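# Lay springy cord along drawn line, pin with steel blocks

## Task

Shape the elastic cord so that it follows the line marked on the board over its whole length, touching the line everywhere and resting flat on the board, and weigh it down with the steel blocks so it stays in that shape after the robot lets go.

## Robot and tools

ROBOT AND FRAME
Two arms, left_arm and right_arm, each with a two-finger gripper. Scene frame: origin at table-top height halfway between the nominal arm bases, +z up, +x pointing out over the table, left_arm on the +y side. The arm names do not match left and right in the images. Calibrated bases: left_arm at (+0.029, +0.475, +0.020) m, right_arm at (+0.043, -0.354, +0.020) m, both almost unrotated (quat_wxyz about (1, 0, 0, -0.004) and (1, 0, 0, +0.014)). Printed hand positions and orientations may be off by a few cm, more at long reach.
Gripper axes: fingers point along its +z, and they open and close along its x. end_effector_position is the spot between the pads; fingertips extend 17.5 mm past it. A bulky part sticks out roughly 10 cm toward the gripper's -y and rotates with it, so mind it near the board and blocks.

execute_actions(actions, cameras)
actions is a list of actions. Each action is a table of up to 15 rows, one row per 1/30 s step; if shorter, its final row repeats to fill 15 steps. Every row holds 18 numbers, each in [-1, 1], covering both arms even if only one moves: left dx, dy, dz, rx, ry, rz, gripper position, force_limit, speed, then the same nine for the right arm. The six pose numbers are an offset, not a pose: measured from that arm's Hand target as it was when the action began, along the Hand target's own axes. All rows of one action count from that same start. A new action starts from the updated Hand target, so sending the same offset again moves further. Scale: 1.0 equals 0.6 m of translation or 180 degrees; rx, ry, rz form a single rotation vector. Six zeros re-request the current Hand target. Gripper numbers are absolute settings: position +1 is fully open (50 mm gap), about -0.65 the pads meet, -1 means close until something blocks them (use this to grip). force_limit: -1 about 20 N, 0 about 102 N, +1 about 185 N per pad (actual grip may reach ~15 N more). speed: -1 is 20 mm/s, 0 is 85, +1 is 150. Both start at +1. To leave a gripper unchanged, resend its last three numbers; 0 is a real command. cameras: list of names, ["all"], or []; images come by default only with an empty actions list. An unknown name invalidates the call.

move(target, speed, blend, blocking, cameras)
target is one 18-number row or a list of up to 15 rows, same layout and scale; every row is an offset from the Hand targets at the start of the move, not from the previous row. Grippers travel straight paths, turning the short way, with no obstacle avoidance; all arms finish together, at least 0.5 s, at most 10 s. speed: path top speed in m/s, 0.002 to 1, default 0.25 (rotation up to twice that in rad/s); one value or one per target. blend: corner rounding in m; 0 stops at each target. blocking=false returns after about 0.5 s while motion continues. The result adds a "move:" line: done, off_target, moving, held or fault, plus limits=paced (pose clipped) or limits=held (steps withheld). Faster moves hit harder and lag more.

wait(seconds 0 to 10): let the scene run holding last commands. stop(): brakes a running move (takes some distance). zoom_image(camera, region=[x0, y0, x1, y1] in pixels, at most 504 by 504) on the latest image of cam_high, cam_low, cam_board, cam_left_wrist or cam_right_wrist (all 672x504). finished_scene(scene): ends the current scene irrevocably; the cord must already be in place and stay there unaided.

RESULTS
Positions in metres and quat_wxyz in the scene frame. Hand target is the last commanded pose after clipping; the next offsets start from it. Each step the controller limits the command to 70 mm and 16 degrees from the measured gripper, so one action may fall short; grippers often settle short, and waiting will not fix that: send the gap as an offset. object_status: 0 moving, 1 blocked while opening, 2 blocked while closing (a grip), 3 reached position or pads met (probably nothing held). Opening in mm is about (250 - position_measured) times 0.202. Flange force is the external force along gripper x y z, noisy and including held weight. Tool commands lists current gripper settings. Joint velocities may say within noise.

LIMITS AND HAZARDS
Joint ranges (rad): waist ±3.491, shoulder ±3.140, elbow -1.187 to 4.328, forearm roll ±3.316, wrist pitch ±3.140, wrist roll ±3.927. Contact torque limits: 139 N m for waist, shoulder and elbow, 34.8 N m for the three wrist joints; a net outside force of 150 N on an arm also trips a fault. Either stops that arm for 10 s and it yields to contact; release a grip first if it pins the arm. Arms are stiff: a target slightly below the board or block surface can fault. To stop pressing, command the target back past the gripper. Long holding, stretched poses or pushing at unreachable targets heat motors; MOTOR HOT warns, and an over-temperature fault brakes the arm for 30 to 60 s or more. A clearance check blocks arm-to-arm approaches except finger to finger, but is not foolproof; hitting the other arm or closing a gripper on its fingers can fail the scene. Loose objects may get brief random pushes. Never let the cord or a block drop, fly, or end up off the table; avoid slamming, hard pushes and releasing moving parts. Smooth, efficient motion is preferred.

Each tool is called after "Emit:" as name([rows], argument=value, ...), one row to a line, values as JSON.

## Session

Emit:
execute_actions(actions=[])

Scene clock: 0.00 s.
left_arm: end_effector_position=(+0.5911, +0.2406, +0.1972) position_measured=3 object_status=3 end_effector_quat_wxyz=(+0.229, +0.744, +0.127, +0.615) | right_arm: end_effector_position=(+0.2689, -0.4620, +0.3809) position_measured=3 object_status=3 end_effector_quat_wxyz=(-0.260, +0.909, +0.199, -0.258)
Joint positions: left_arm=[-0.84 0.143 -0.603 -2.185 -0.839 1.445] | right_arm=[-0.264 0.037 0.124 -0.324 -2.352 -1.05]
Joint velocities: within noise
Flange force (N): no reading
Hand target: left_arm +0.5911, +0.2406, +0.1972; +0.229, +0.744, +0.127, +0.615 | right_arm +0.2689, -0.4620, +0.3809; -0.260, +0.909, +0.199, -0.258
Tool commands: left_gripper/position=+1.0 left_gripper/force_limit=+1.0 left_gripper/speed=+1.0 right_gripper/position=+1.0 right_gripper/force_limit=+1.0 right_gripper/speed=+1.0

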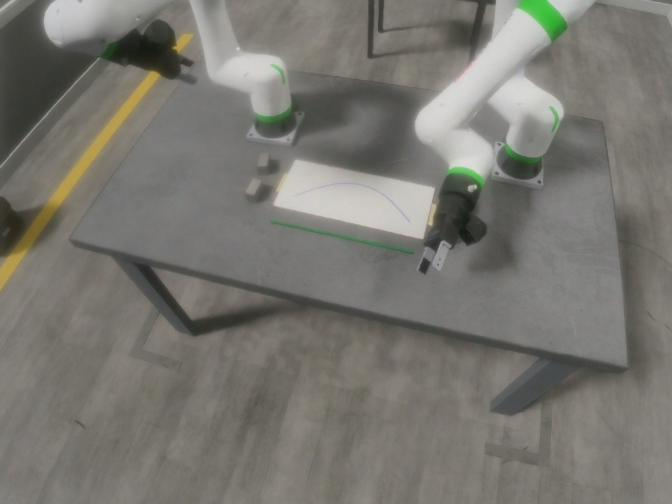

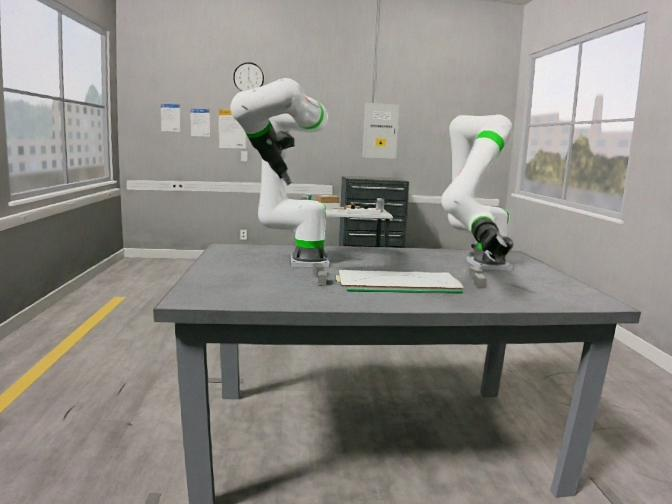

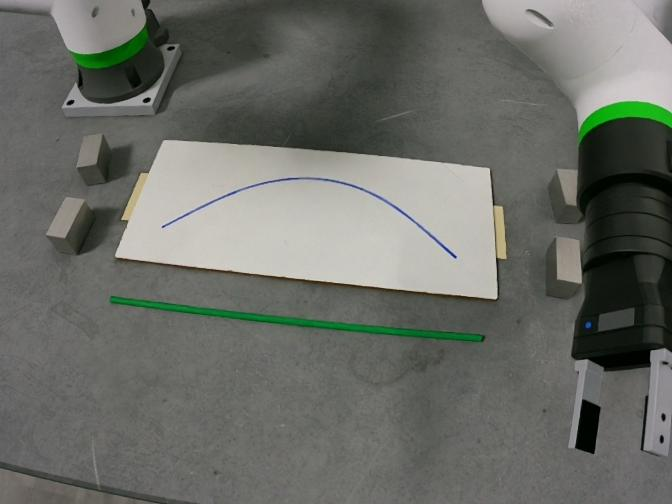

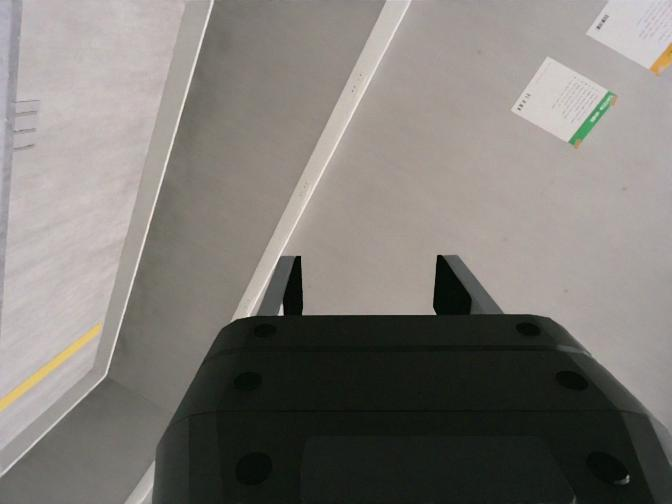

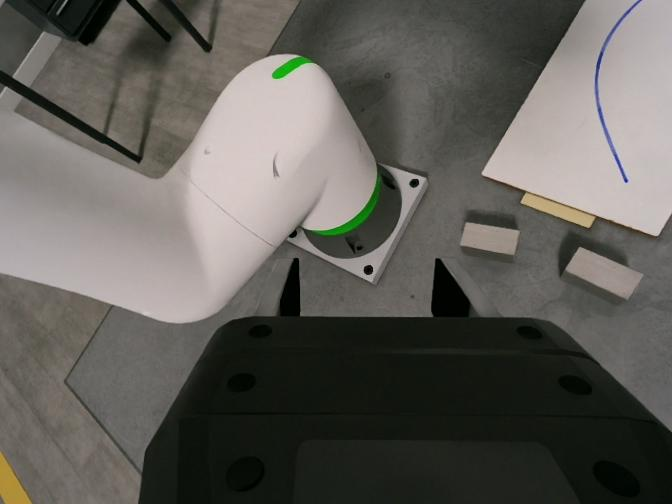

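Emit:
zoom_image(camera="cam_board", region=[150, 160, 310, 280])

Emit:
zoom_image(camera="cam_board", region=[310, 160, 470, 280])

Emit:
zoom_image(camera="cam_board", region=[30, 120, 190, 270])

Emit:
zoom_image(camera="cam_board", region=[440, 150, 600, 310])

Scaled by 3.150.

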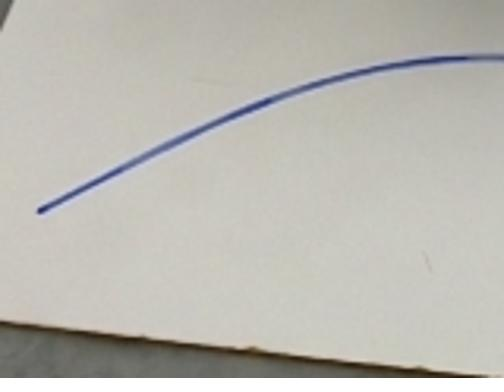

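Scaled by 3.150.

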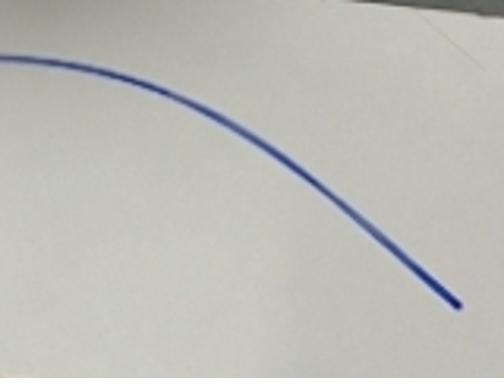

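Scaled by 3.150.

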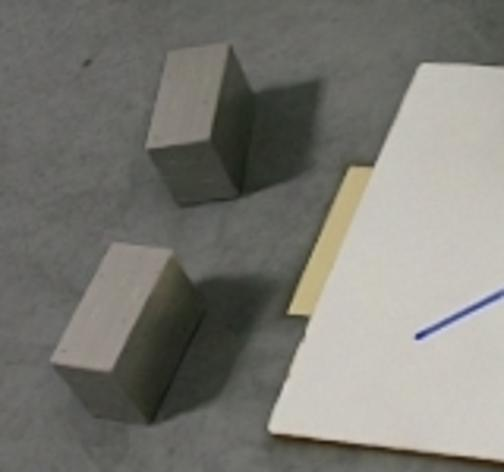

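Scaled by 3.150.

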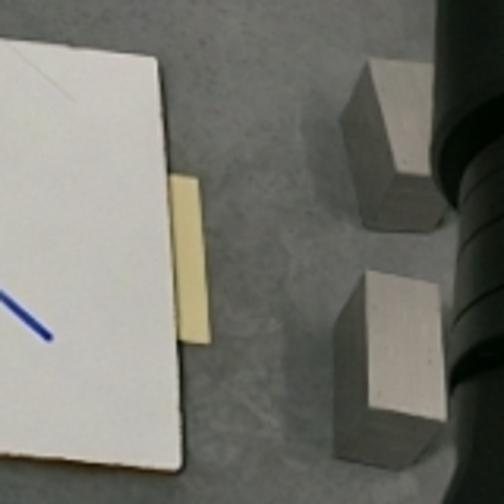

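Emit:
move(target=[-0.219,0.0635,-0.1967,0.1543,-0.4314,0.0956,0.142,-0.9,0,0.595,-0.03,0.3205,-0.169,0.172,0.139,0.142,-0.9,0], speed=0.4, cameras=["cam_board","cam_left_wrist","cam_right_wrist"])

Scene clock: 68.27 s.
left_arm: end_effector_position=(+0.4450, +0.1676, +0.1200) position_measured=131 object_status=3 end_effector_quat_wxyz=(+0.000, +1.000, -0.013, -0.001) | right_arm: end_effector_position=(+0.4359, -0.1997, +0.1200) position_measured=131 object_status=3 end_effector_quat_wxyz=(+0.001, +1.000, -0.013, +0.000)
Joint positions: left_arm=[-0.375 0.259 -0.14 0 -1.174 -1.213] | right_arm=[0.66 0.027 -0.406 0.002 -1.138 -2.287]
Flange force (N): left_arm=[1.1 -1.1 0.7] | right_arm=[-7.9 2.0 -0.2]
Hand target: left_arm +0.4450, +0.1676, +0.1200; +0.000, +1.000, -0.013, -0.001 | right_arm +0.4359, -0.1997, +0.1200; +0.001, +1.000, -0.013, +0.000
Off the commanded pose: left_arm 0.000 m, 0 deg | right_arm 0.000 m, 0 deg.
move: done; limits=paced
Images, in order (width x height): cam_board 672x504, cam_left_wrist 672x504, cam_right_wrist 672x504.

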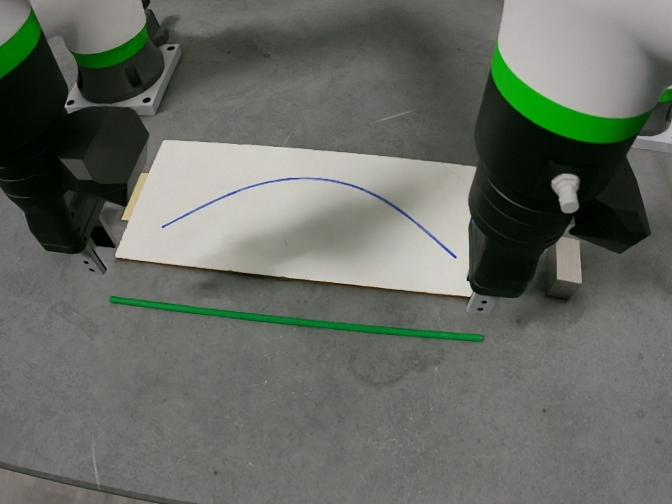

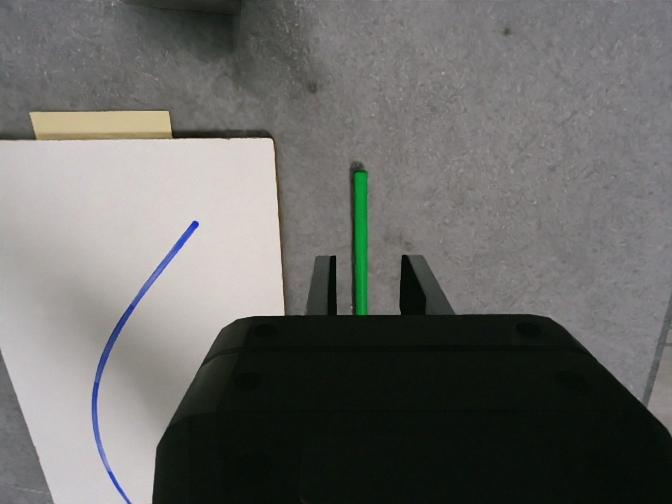

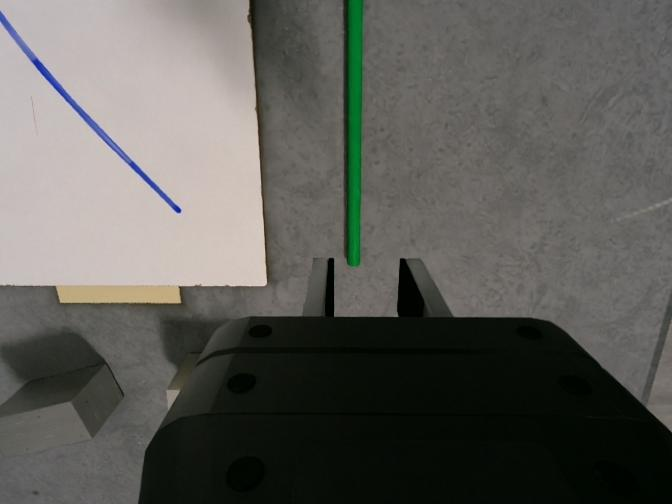

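Emit:
move([
  [0.0058,0.04,0.1,0,0,0,0.142,-0.9,0,0,0,0.1,0,0,0,0.142,-0.9,0],
  [0.0058,0.04,0.165,0,0,0,0.142,-0.9,0,0,0,0.165,0,0,0,0.142,-0.9,0],
  [0.0058,0.04,0.165,0,0,0,-1,-0.9,-0.5,0,0,0.165,0,0,0,-1,-0.9,-0.5],
  [0.0058,0.04,0.11,0,0,0,-1,-0.9,-0.5,0,0,0.11,0,0,0,-1,-0.9,-0.5],
], speed=[0.2,0.08,0.08,0.12])

Emit:
move(target=[-0.3251,0.0002,-0.01,0,0,0.0072,-1,-0.9,-0.5,-0.3385,0.0005,-0.01,0,0,0.0072,-1,-0.9,-0.5], speed=0.2, cameras=["cam_board","cam_left_wrist","cam_right_wrist"])

Scene clock: 83.10 s.
left_arm: end_effector_position=(+0.4478, +0.1436, +0.0539) position_measured=214 object_status=2 end_effector_quat_wxyz=(+0.000, +1.000, -0.013, -0.001) | right_arm: end_effector_position=(+0.4360, -0.1999, +0.0540) position_measured=215 object_status=2 end_effector_quat_wxyz=(+0.001, +1.000, -0.014, +0.000)
Joint positions: left_arm=[-0.417 0.37 -0.163 0 -1.039 -1.172] | right_arm=[0.659 0.116 -0.487 0.002 -0.968 -2.287]
Flange force (N): left_arm=[0.1 0.2 1.4] | right_arm=[-8.6 2.2 -1.5]
Hand target: left_arm +0.4478, +0.1436, +0.0540; +0.000, +1.000, -0.013, -0.001 | right_arm +0.4360, -0.1998, +0.0540; +0.001, +1.000, -0.013, +0.000
Off the commanded pose: left_arm 0.000 m, 0 deg | right_arm 0.000 m, 0 deg.
move: done

Scene clock: 84.83 s.
left_arm: end_effector_position=(+0.2528, +0.1485, +0.0602) position_measured=214 object_status=2 end_effector_quat_wxyz=(+0.000, +1.000, -0.024, -0.001) | right_arm: end_effector_position=(+0.2329, -0.1946, +0.0598) position_measured=215 object_status=2 end_effector_quat_wxyz=(+0.001, +1.000, -0.025, +0.000)
Joint positions: left_arm=[-0.628 0.043 -0.549 0 -0.98 -0.983] | right_arm=[1.223 -0.418 -0.916 0.001 -1.074 -2.873]
Flange force (N): left_arm=[-0.8 -1.7 -0.1] | right_arm=[-6.8 6.4 -0.4]
Hand target: left_arm +0.2528, +0.1485, +0.0602; +0.000, +1.000, -0.024, -0.001 | right_arm +0.2329, -0.1946, +0.0598; +0.001, +1.000, -0.025, +0.000
Off the commanded pose: left_arm 0.000 m, 0 deg | right_arm 0.000 m, 0 deg.
move: done
Images, in order (width x height): cam_board 672x504, cam_left_wrist 672x504, cam_right_wrist 672x504.

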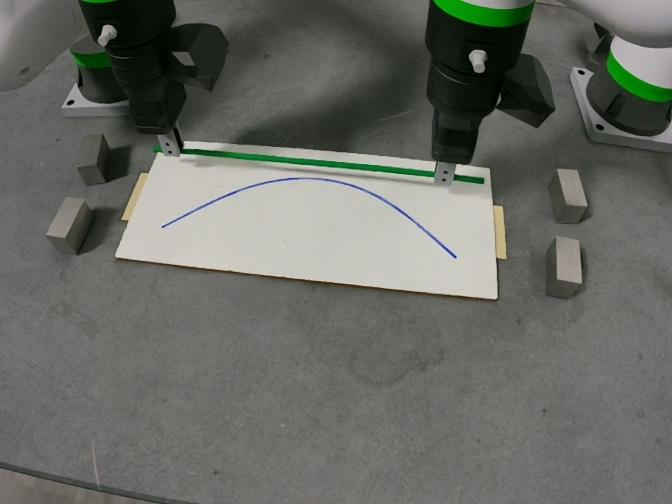

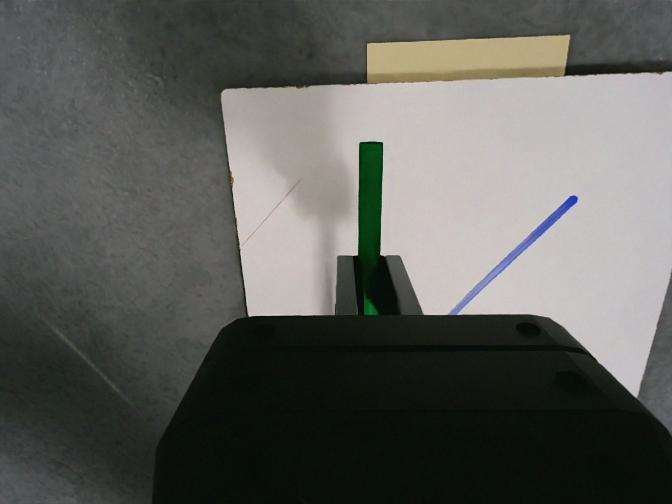

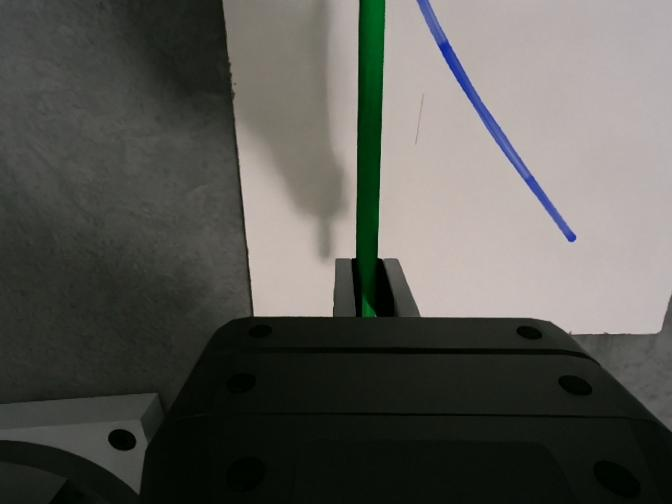

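Emit:
move([
  [0,-0.0075,0.0533,0,0,0,-1,-0.9,-0.5,0,-0.0075,0.0533,0,0,0,-1,-0.9,-0.5],
  [0,-0.0075,0.053,0,0,0,-0.1,-0.9,-0.7,0,-0.0075,0.053,0,0,0,-0.1,-0.9,-0.7],
  [0,-0.0075,-0.1,0,0,0,-0.1,-0.9,-0.7,0,-0.0075,-0.1,0,0,0,-0.1,-0.9,-0.7],
], speed=[0.1,0.1,0.2], cameras=["cam_board"])

Emit:
zoom_image(camera="cam_board", region=[530, 150, 610, 310])

Scene clock: 94.53 s.
left_arm: end_effector_position=(+0.2531, +0.1529, +0.1202) position_measured=167 object_status=3 end_effector_quat_wxyz=(+0.000, +1.000, -0.024, -0.001) | right_arm: end_effector_position=(+0.2331, -0.1900, +0.1198) position_measured=167 object_status=3 end_effector_quat_wxyz=(+0.001, +1.000, -0.025, +0.000)
Joint positions: left_arm=[-0.618 -0.048 -0.48 0 -1.141 -0.993] | right_arm=[1.229 -0.494 -0.805 0.001 -1.26 -2.879]
Flange force (N): left_arm=[-0.6 -1.0 0.4] | right_arm=[-7.3 4.2 1.8]
Hand target: left_arm +0.2531, +0.1529, +0.1202; +0.000, +1.000, -0.024, -0.001 | right_arm +0.2331, -0.1900, +0.1198; +0.001, +1.000, -0.025, +0.000
Off the commanded pose: left_arm 0.000 m, 0 deg | right_arm 0.000 m, 0 deg.
move: done
Images, in order (width x height): cam_board 672x504.

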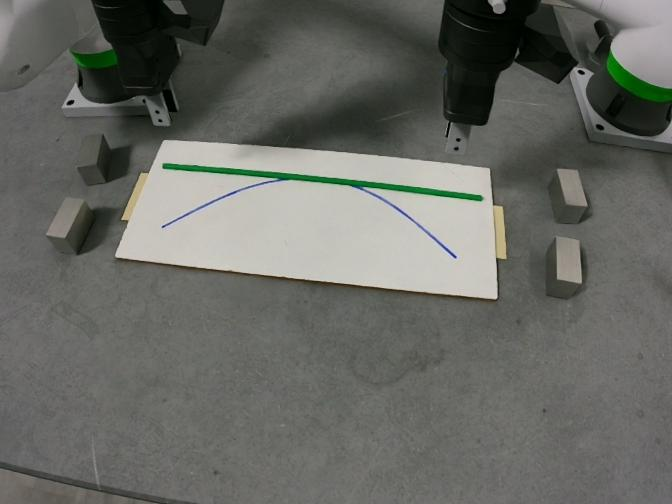

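Scaled by 3.150.

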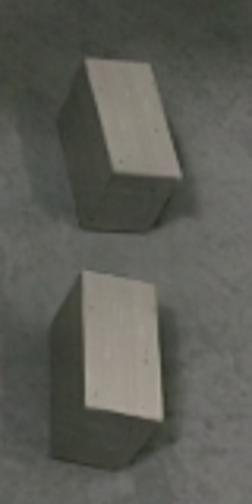

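Emit:
move([
  [0.1743,-0.2472,0,0,0,-0.482,-0.1,-0.9,-0.7,0.2143,0.1937,0,0,0,-0.516,-0.1,-0.9,-0.7],
  [0.1743,-0.2472,0,0,0,-0.482,1,-0.5,1,0.2143,0.1937,0,0,0,-0.516,1,-0.5,1],
], speed=0.5, cameras=["cam_board","cam_left_wrist","cam_right_wrist"])

Scene clock: 115.87 s.
left_arm: end_effector_position=(+0.3647, +0.2960, +0.1202) position_measured=3 object_status=3 end_effector_quat_wxyz=(-0.001, +0.743, +0.669, +0.000) | right_arm: end_effector_position=(+0.3557, -0.3125, +0.1201) position_measured=3 object_status=3 end_effector_quat_wxyz=(+0.001, +0.707, +0.707, +0.000)
Joint positions: left_arm=[-0.135 -0.08 -0.509 -0.001 -1.143 0.038] | right_arm=[0.53 -0.271 -0.666 0.002 -1.175 -0.559]
Flange force (N): left_arm=[0.9 -1.6 0.2] | right_arm=[0.3 -8.4 0.6]
Hand target: left_arm +0.3647, +0.2960, +0.1202; -0.001, +0.743, +0.669, +0.000 | right_arm +0.3557, -0.3125, +0.1201; +0.001, +0.707, +0.707, +0.000
Off the commanded pose: left_arm 0.000 m, 0 deg | right_arm 0.000 m, 0 deg.
move: done
Images, in order (width x height): cam_board 672x504, cam_left_wrist 672x504, cam_right_wrist 672x504.

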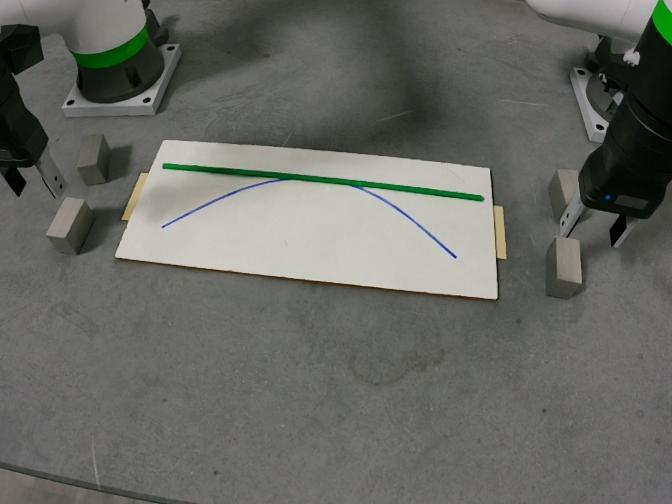

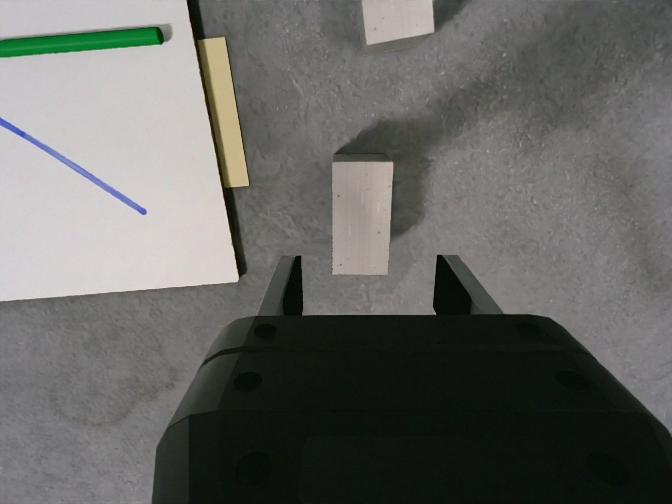

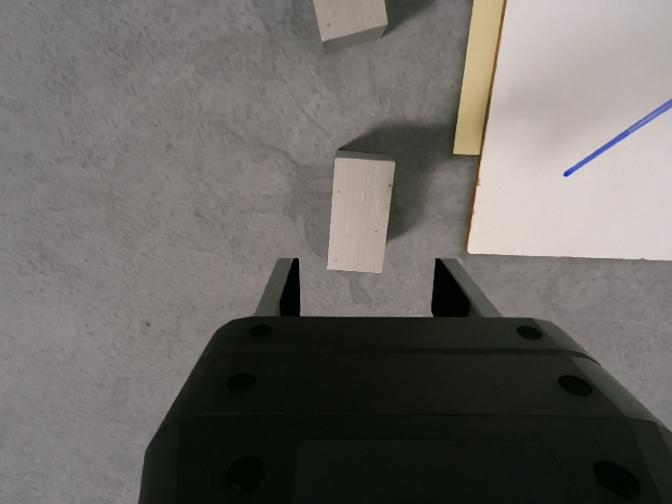

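Emit:
move([
  [0.0017,0.005,0.1425,0,0,0,1,-0.5,1,0.0025,0,0.1425,0,0,0.02,1,-0.5,1],
  [0.0017,0.005,0.1425,0,0,0,-1,-0.5,-0.3,0.0025,0,0.1425,0,0,0.02,-1,-0.5,-0.3],
  [0.0017,0.005,0.06,0,0,0,-1,-0.5,-0.3,0.0025,0,0.06,0,0,0.02,-1,-0.5,-0.3],
], speed=0.15, cameras=["cam_left_wrist","cam_right_wrist"])

Scene clock: 122.83 s.
left_arm: end_effector_position=(+0.3678, +0.2967, +0.0842) position_measured=104 object_status=2 end_effector_quat_wxyz=(-0.001, +0.743, +0.669, +0.000) | right_arm: end_effector_position=(+0.3558, -0.3111, +0.0841) position_measured=104 object_status=2 end_effector_quat_wxyz=(+0.001, +0.729, +0.685, +0.000)
Joint positions: left_arm=[-0.132 -0.027 -0.554 -0.001 -1.046 0.035] | right_arm=[0.534 -0.22 -0.722 0.002 -1.069 -0.626]
Flange force (N): left_arm=[0.5 -1.0 5.3] | right_arm=[-1.0 -8.6 5.3]
Hand target: left_arm +0.3678, +0.2967, +0.0842; -0.001, +0.743, +0.669, +0.000 | right_arm +0.3558, -0.3110, +0.0841; +0.001, +0.729, +0.685, +0.000
Off the commanded pose: left_arm 0.000 m, 0 deg | right_arm 0.000 m, 0 deg.
move: done
Images, in order (width x height): cam_left_wrist 672x504, cam_right_wrist 672x504.

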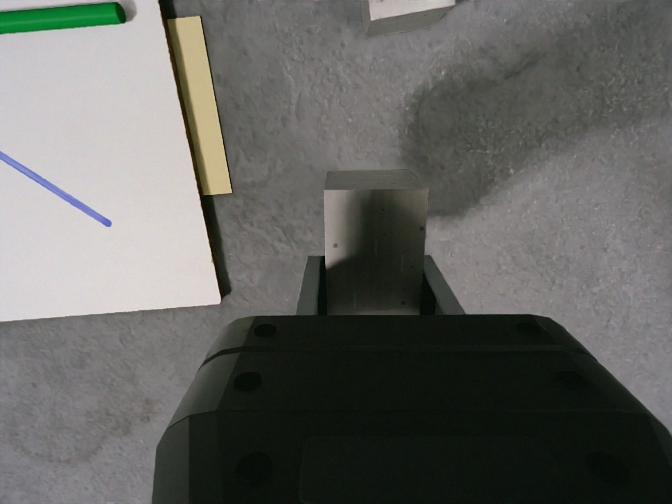

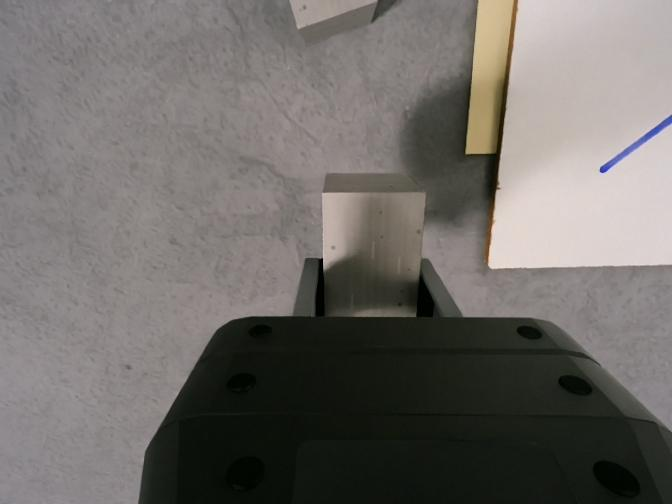

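Emit:
move([
  [-0.228,0.0108,0,0,0,0.1,-1,-0.5,-0.3,0.4063,-0.1117,0,0,0,-0.142,-1,-0.5,-0.3],
  [-0.228,0.0108,0,0,0,0.1,-1,-0.5,-0.3,0.4063,-0.1117,0.0667,0,0,-0.142,-1,-0.5,-0.3],
], speed=[0.25,0.12], cameras=["cam_board","cam_right_wrist"])

Emit:
zoom_image(camera="cam_board", region=[190, 140, 310, 240])

Scene clock: 131.83 s.
left_arm: end_effector_position=(+0.3599, +0.1600, +0.0841) position_measured=104 object_status=2 end_effector_quat_wxyz=(-0.001, +0.839, +0.544, +0.000) | right_arm: end_effector_position=(+0.3040, -0.0636, +0.0437) position_measured=104 object_status=2 end_effector_quat_wxyz=(+0.001, +0.559, +0.829, +0.000)
Joint positions: left_arm=[-0.465 0.157 -0.357 0 -1.058 0.054] | right_arm=[1.15 0.056 -0.582 0.002 -0.933 -0.796]
Flange force (N): left_arm=[0.7 -1.4 5.4] | right_arm=[-2.7 -8.7 2.8]
Hand target: left_arm +0.3599, +0.1600, +0.0841; -0.001, +0.839, +0.544, +0.000 | right_arm +0.3041, -0.0636, +0.0437; +0.001, +0.559, +0.829, +0.000
Off the commanded pose: left_arm 0.000 m, 0 deg | right_arm 0.000 m, 0 deg.
move: done
Images, in order (width x height): cam_board 672x504, cam_right_wrist 672x504.

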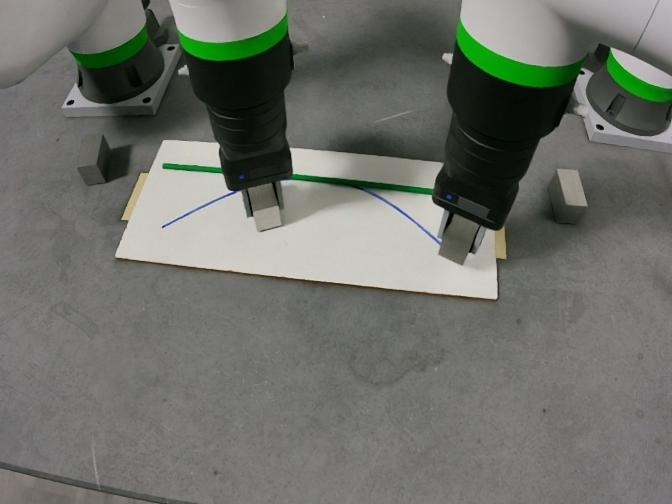

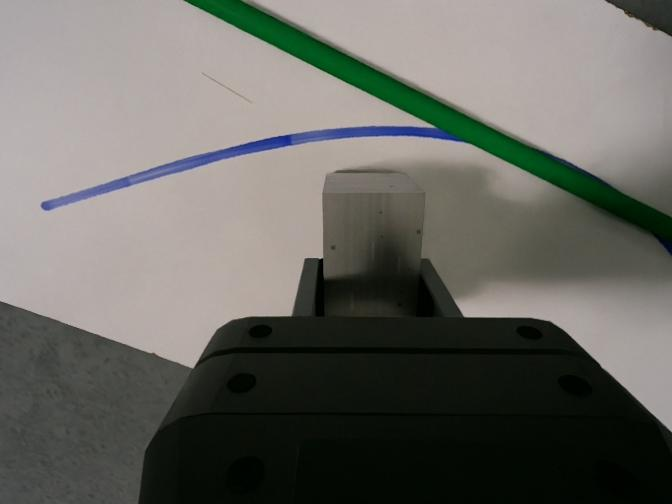

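Scaled by 4.200.

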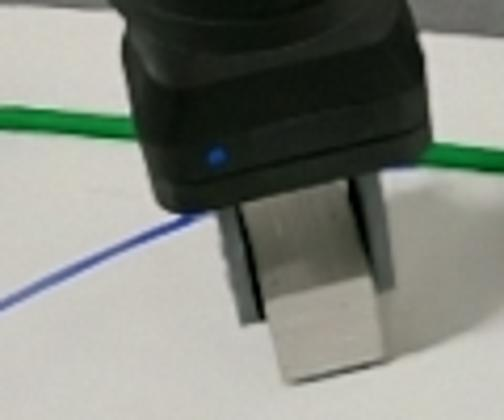

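Emit:
move([
  [0,0,0,0,0,0,-1,-0.5,-0.3,0,-0.0167,0,0,0,-0.008,-1,-0.5,-0.3],
  [0,0,0,0,0,0,-1,-0.5,-0.3,0,-0.0167,0.004,0,0,-0.008,-1,-0.5,-0.3],
  [0,0,0,0,0,0,-1,-0.5,-0.3,0,-0.0167,0.004,0,0,-0.008,0.6,-0.5,-0.8],
  [0,0,0,0,0,0,-1,-0.5,-0.3,0,-0.0167,-0.127,0,0,-0.008,0.6,-0.5,-0.8],
  [-0.207,-0.0012,0,0,0,0,-1,-0.5,-0.3,-0.3583,-0.252,-0.127,0,0,0.072,0.6,-0.5,-0.8],
], speed=[0.06,0.05,0.05,0.2,0.25], cameras=["cam_board","cam_right_wrist"])

Emit:
move(target=[0,0,0.0667,0,0,0,-1,-0.5,-0.3,0,0,0,0,0,0,0.6,-0.5,-0.8], speed=0.12, cameras=["cam_left_wrist"])

Scene clock: 149.17 s.
left_arm: end_effector_position=(+0.3087, +0.0469, +0.0840) position_measured=104 object_status=2 end_effector_quat_wxyz=(-0.001, +0.839, +0.544, +0.000) | right_arm: end_effector_position=(+0.2443, -0.3195, +0.1202) position_measured=63 object_status=3 end_effector_quat_wxyz=(+0.001, +0.649, +0.761, +0.000)
Joint positions: left_arm=[-0.728 0.283 -0.201 0 -1.088 0.316] | right_arm=[0.834 -0.701 -0.897 0.002 -1.375 -0.706]
Flange force (N): left_arm=[0.7 -0.5 5.9] | right_arm=no reading
Hand target: left_arm +0.3087, +0.0469, +0.0840; -0.001, +0.839, +0.544, +0.000 | right_arm +0.2443, -0.3195, +0.1202; +0.001, +0.649, +0.761, +0.000
Off the commanded pose: left_arm 0.000 m, 0 deg | right_arm 0.000 m, 0 deg.
move: done
Images, in order (width x height): cam_board 672x504, cam_right_wrist 672x504.

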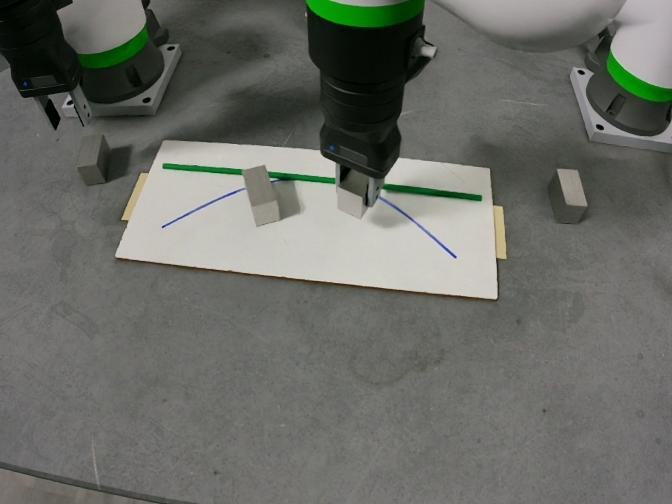

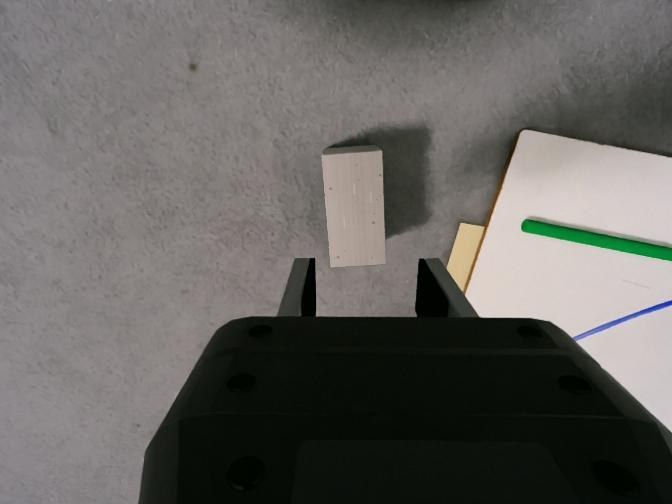

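Scene clock: 150.00 s.
left_arm: end_effector_position=(+0.3086, +0.0469, +0.0440) position_measured=104 object_status=2 end_effector_quat_wxyz=(-0.001, +0.839, +0.544, +0.000) | right_arm: end_effector_position=(+0.2443, -0.3195, +0.1202) position_measured=63 object_status=3 end_effector_quat_wxyz=(+0.001, +0.649, +0.761, +0.000)
Joint positions: left_arm=[-0.728 0.334 -0.241 0 -0.997 0.316] | right_arm=[0.834 -0.701 -0.897 0.002 -1.375 -0.706]
Flange force (N): left_arm=[1.4 -2.0 5.5] | right_arm=no reading
Hand target: left_arm +0.3086, +0.0469, +0.0440; -0.001, +0.839, +0.544, +0.000 | right_arm +0.2443, -0.3195, +0.1202; +0.001, +0.649, +0.761, +0.000
Off the commanded pose: left_arm 0.000 m, 0 deg | right_arm 0.000 m, 0 deg.
move: done
Images, in order (width x height): cam_left_wrist 672x504.

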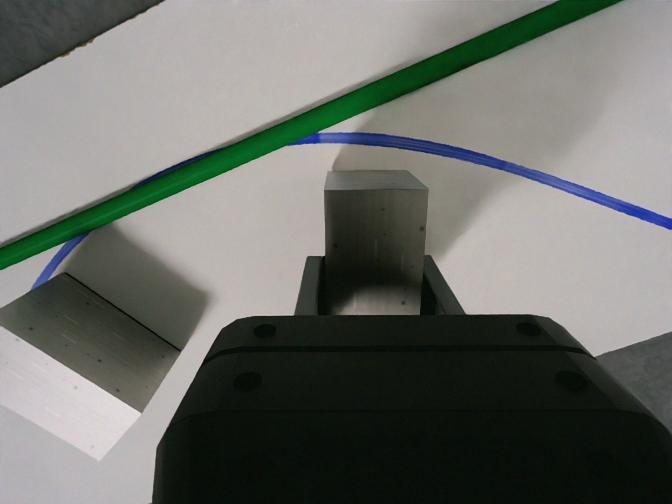

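Emit:
move([
  [-0.0217,0,0,0,0,0,-1,-0.5,-0.3,-0.0015,-0.005,0.1425,0,0,-0.0228,0.6,-0.5,-0.8],
  [-0.0217,-0.0108,0,0,0,0,-1,-0.5,-0.3,-0.0015,-0.005,0.1425,0,0,-0.0228,-1,-0.5,-0.3],
  [-0.0217,-0.0108,0.0047,0,0,0,-1,-0.5,-0.3,-0.0015,-0.005,0.05,0,0,-0.0228,-1,-0.5,-0.3],
], speed=[0.15,0.06,0.15], cameras=["cam_board","cam_left_wrist","cam_right_wrist"])

Scene clock: 165.00 s.
left_arm: end_effector_position=(+0.3055, +0.0399, +0.0440) position_measured=104 object_status=2 end_effector_quat_wxyz=(-0.001, +0.839, +0.544, +0.000) | right_arm: end_effector_position=(+0.2425, -0.3204, +0.0976) position_measured=63 object_status=3 end_effector_quat_wxyz=(+0.001, +0.642, +0.767, +0.000)
Joint positions: left_arm=[-0.742 0.343 -0.229 0 -1.001 0.331] | right_arm=[0.839 -0.69 -0.947 0.002 -1.314 -0.691]
Flange force (N): left_arm=[0.4 -0.6 5.7] | right_arm=no reading
Hand target: left_arm +0.3055, +0.0399, +0.0440; -0.001, +0.839, +0.544, +0.000 (not the last commanded pose) | right_arm +0.2425, -0.3204, +0.0976; +0.001, +0.642, +0.767, +0.000 (not the last commanded pose)
Tool commands: left_gripper/position=-1.0 left_gripper/force_limit=-0.5 left_gripper/speed=-0.3 right_gripper/position=+0.6 right_gripper/force_limit=-0.5 right_gripper/speed=-0.8
Off the commanded pose: left_arm 0.009 m, 0 deg | right_arm 0.007 m, 3 deg.
move: held (right_arm; a check stopped the path), off_target (left_arm; braked when a check withheld steps of right_arm); path passed 0 of 3 targets; target 2's new numbers were not sent; limits=held
pose unreachable (right arm): on one or more control steps of this call, first in action 0 (counted from 0), this arm could not follow its commanded pose, so it was not sent that pose on those steps. It may still have moved: this result reports where it is.
cause: moving toward the commanded pose would bring two parts of the arm too close to each other (its gripper and another part of the arm, with joints 3 (elbow) to 6 (wrist roll) between them, 7 mm apart when it was first held).
Images, in order (width x height): cam_board 672x504, cam_left_wrist 672x504, cam_right_wrist 672x504.

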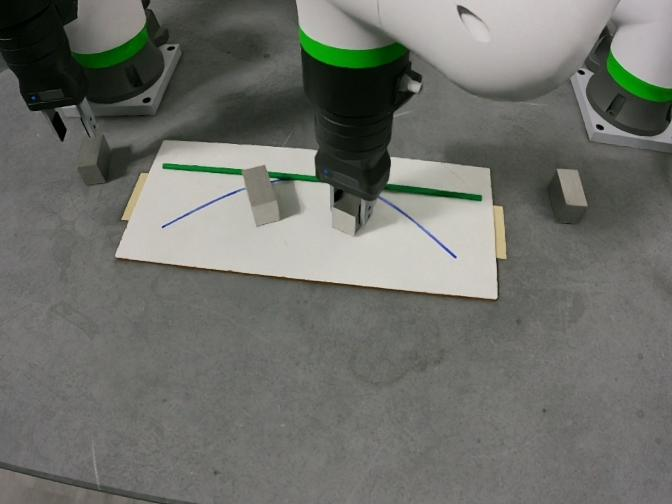

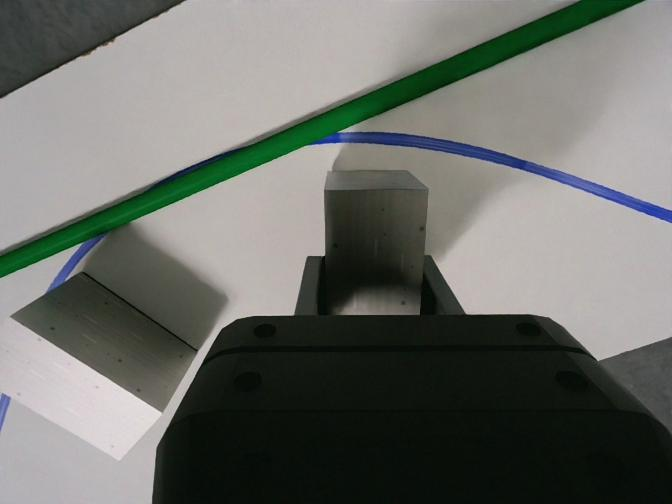

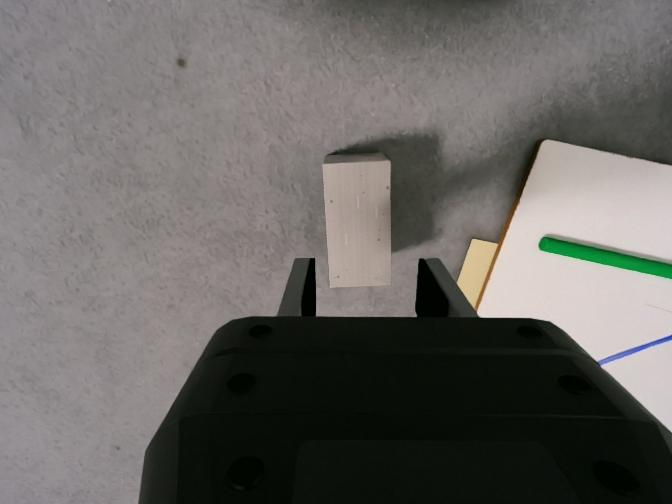

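Emit:
move([
  [-0.009,0,0,0,0,0,-1,-0.5,-0.3,0,0.02,0,0,0,-0.0167,0.6,-0.5,-0.8],
  [-0.009,-0.0108,0,0,0,0,-1,-0.5,-0.3,0,0.02,0.1052,0,0,-0.0167,0.6,-0.5,-0.8],
  [-0.009,-0.0108,0.0047,0,0,0,-1,-0.5,-0.3,0,0.02,0.1052,0,0,-0.0167,-1,-0.5,-0.3],
], speed=[0.1,0.08,0.06], cameras=["cam_board","cam_left_wrist","cam_right_wrist"])

Scene clock: 177.00 s.
left_arm: end_effector_position=(+0.2974, +0.0376, +0.0412) position_measured=104 object_status=2 end_effector_quat_wxyz=(-0.001, +0.839, +0.544, +0.000) | right_arm: end_effector_position=(+0.2544, -0.3184, +0.0345) position_measured=104 object_status=2 end_effector_quat_wxyz=(+0.001, +0.621, +0.784, +0.000)
Joint positions: left_arm=[-0.757 0.342 -0.238 0 -0.992 0.345] | right_arm=[0.793 -0.521 -1.036 0.002 -1.056 -0.593]
Flange force (N): left_arm=[15.8 -10.4 -40.3] | right_arm=no reading
Hand target: left_arm +0.2974, +0.0376, +0.0412; -0.001, +0.839, +0.544, +0.000 | right_arm +0.2544, -0.3184, +0.0345; +0.001, +0.621, +0.784, +0.000
Off the commanded pose: left_arm 0.000 m, 0 deg | right_arm 0.000 m, 0 deg.
move: done
Images, in order (width x height): cam_board 672x504, cam_left_wrist 672x504, cam_right_wrist 672x504.

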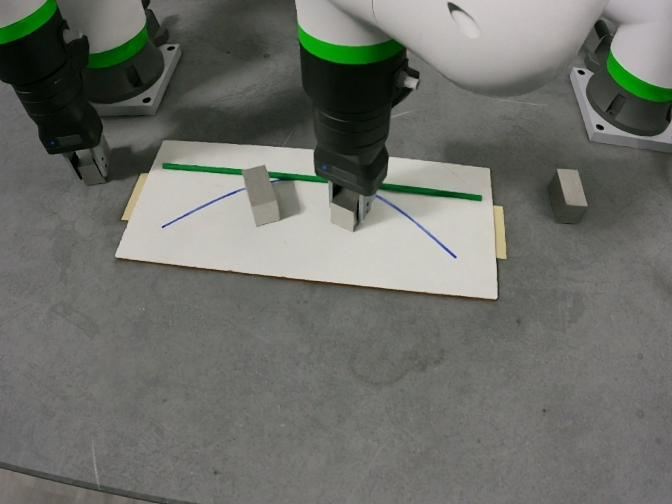

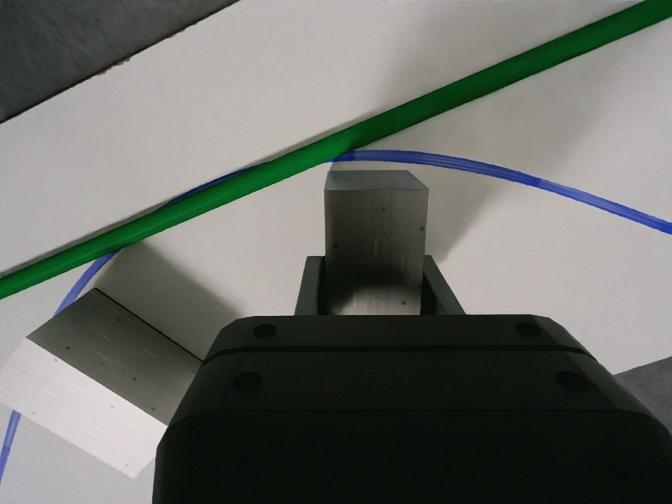

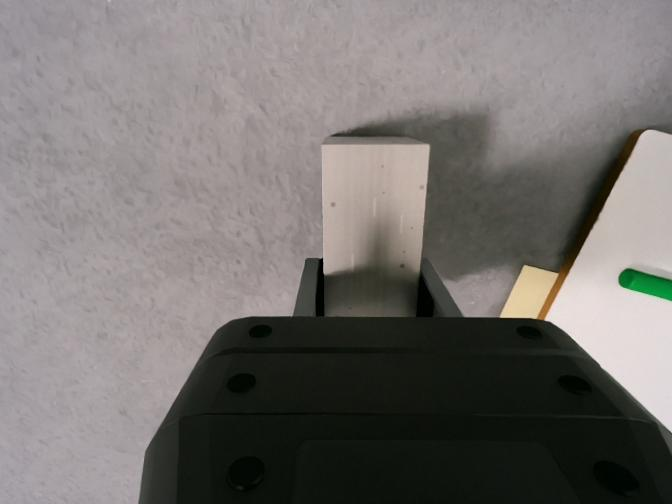

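Emit:
move([
  [0,0,-0.0005,0,0,0,-1,-0.5,-0.3,0,0,-0.05,0,0,0,-1,-0.5,-0.3],
  [0,0,-0.0005,0,0,0,0.6,-0.5,-0.8,0,0,-0.0833,0,0,0,-1,-0.5,-0.3],
  [0,0,-0.1313,0,0,0,0.6,-0.5,-0.8,0,0,-0.0833,0,0,0,-1,-0.5,-0.3],
  [0.4017,-0.2581,-0.1313,0,0,-0.156,0.6,-0.5,-0.8,0.2393,-0.0073,-0.0833,0,0,0.0844,-1,-0.5,-0.3],
], speed=[0.1,0.06,0.2,0.25], cameras=["cam_board","cam_left_wrist","cam_right_wrist"])

Scene clock: 189.50 s.
left_arm: end_effector_position=(+0.2541, +0.3207, +0.1203) position_measured=63 object_status=3 end_effector_quat_wxyz=(-0.001, +0.682, +0.732, +0.000) | right_arm: end_effector_position=(+0.2173, -0.1795, +0.0842) position_measured=104 object_status=2 end_effector_quat_wxyz=(+0.001, +0.719, +0.695, +0.000)
Joint positions: left_arm=[-0.099 -0.411 -0.757 -0.001 -1.226 0.178] | right_arm=[1.313 -0.465 -0.879 0.001 -1.158 -1.378]
Flange force (N): left_arm=[-2.6 -2.1 0.2] | right_arm=[-6.1 -8.1 5.6]
Hand target: left_arm +0.2542, +0.3208, +0.1203; -0.001, +0.682, +0.732, +0.000 | right_arm +0.2173, -0.1795, +0.0842; +0.001, +0.719, +0.695, +0.000
Off the commanded pose: left_arm 0.000 m, 0 deg | right_arm 0.000 m, 0 deg.
move: done
Images, in order (width x height): cam_board 672x504, cam_left_wrist 672x504, cam_right_wrist 672x504.

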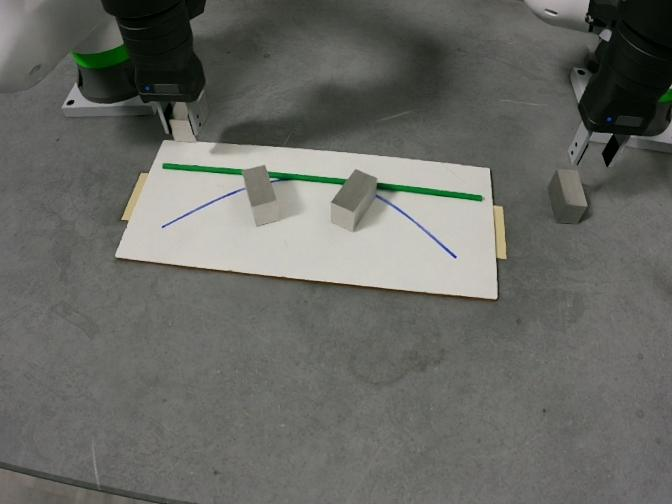

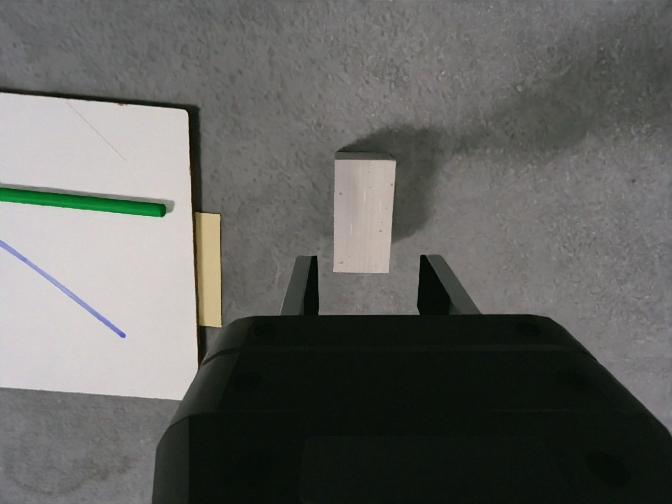

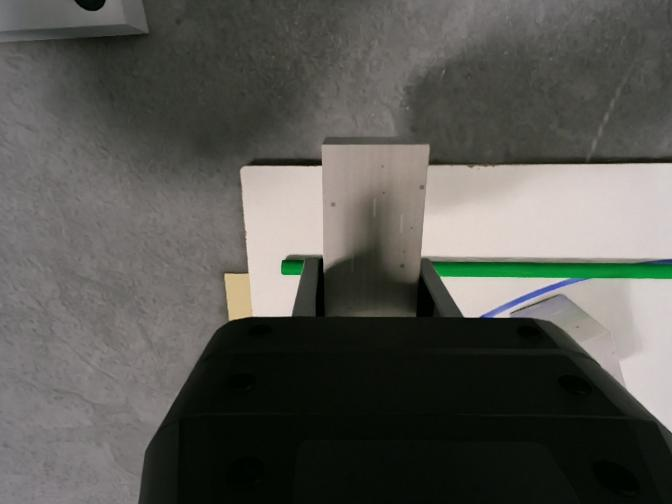

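Emit:
move([
  [0.0033,0.0167,0.1425,0,0,0.0128,0.6,-0.5,-0.8,0,-0.0033,0,0,0,0,-1,-0.5,-0.3],
  [0.0033,0.0167,0.1425,0,0,0.0128,-1,-0.5,-0.3,0,-0.0033,0.0707,0,0,0,-1,-0.5,-0.3],
  [0.0033,0.0167,0.06,0,0,0.0128,-1,-0.5,-0.3,0,-0.0033,0.0707,0,0,0,-1,-0.5,-0.3],
], speed=0.15, cameras=["cam_left_wrist","cam_right_wrist"])

Scene clock: 198.40 s.
left_arm: end_effector_position=(+0.2640, +0.3234, +0.0843) position_measured=104 object_status=2 end_effector_quat_wxyz=(-0.001, +0.696, +0.718, +0.000) | right_arm: end_effector_position=(+0.2154, -0.1795, +0.0418) position_measured=104 object_status=2 end_effector_quat_wxyz=(+0.001, +0.719, +0.695, +0.000)
Joint positions: left_arm=[-0.084 -0.339 -0.804 -0.001 -1.107 0.122] | right_arm=[1.323 -0.391 -0.95 0.001 -1.014 -1.387]
Flange force (N): left_arm=[2.3 -1.5 5.4] | right_arm=[-6.2 -8.5 4.3]
Hand target: left_arm +0.2640, +0.3235, +0.0843; -0.001, +0.696, +0.718, +0.000 | right_arm +0.2154, -0.1795, +0.0418; +0.001, +0.719, +0.695, +0.000
Off the commanded pose: left_arm 0.000 m, 0 deg | right_arm 0.000 m, 0 deg.
move: done
Images, in order (width x height): cam_left_wrist 672x504, cam_right_wrist 672x504.

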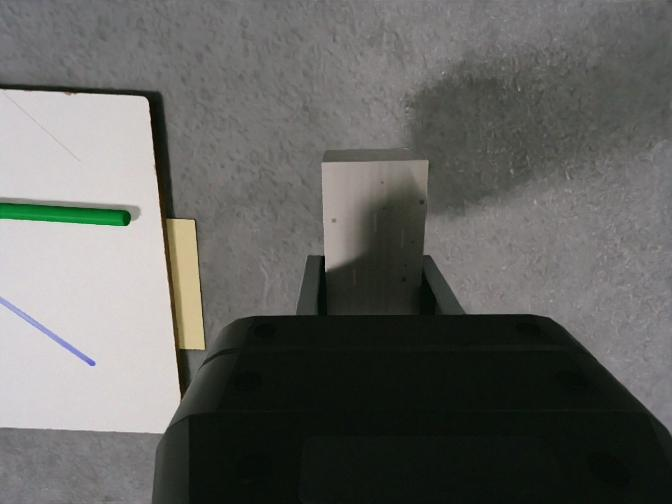

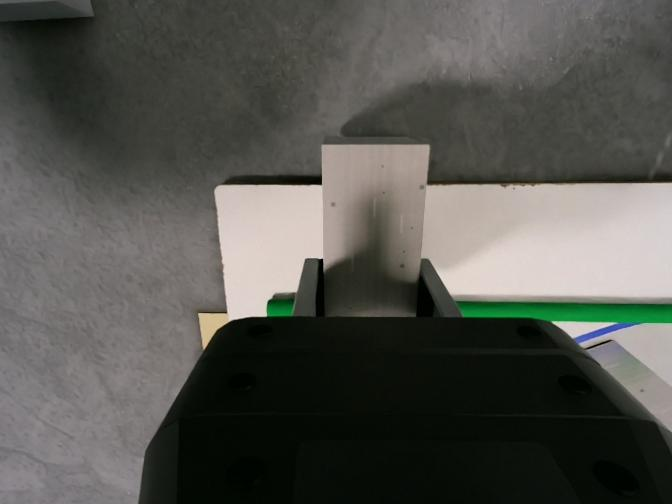

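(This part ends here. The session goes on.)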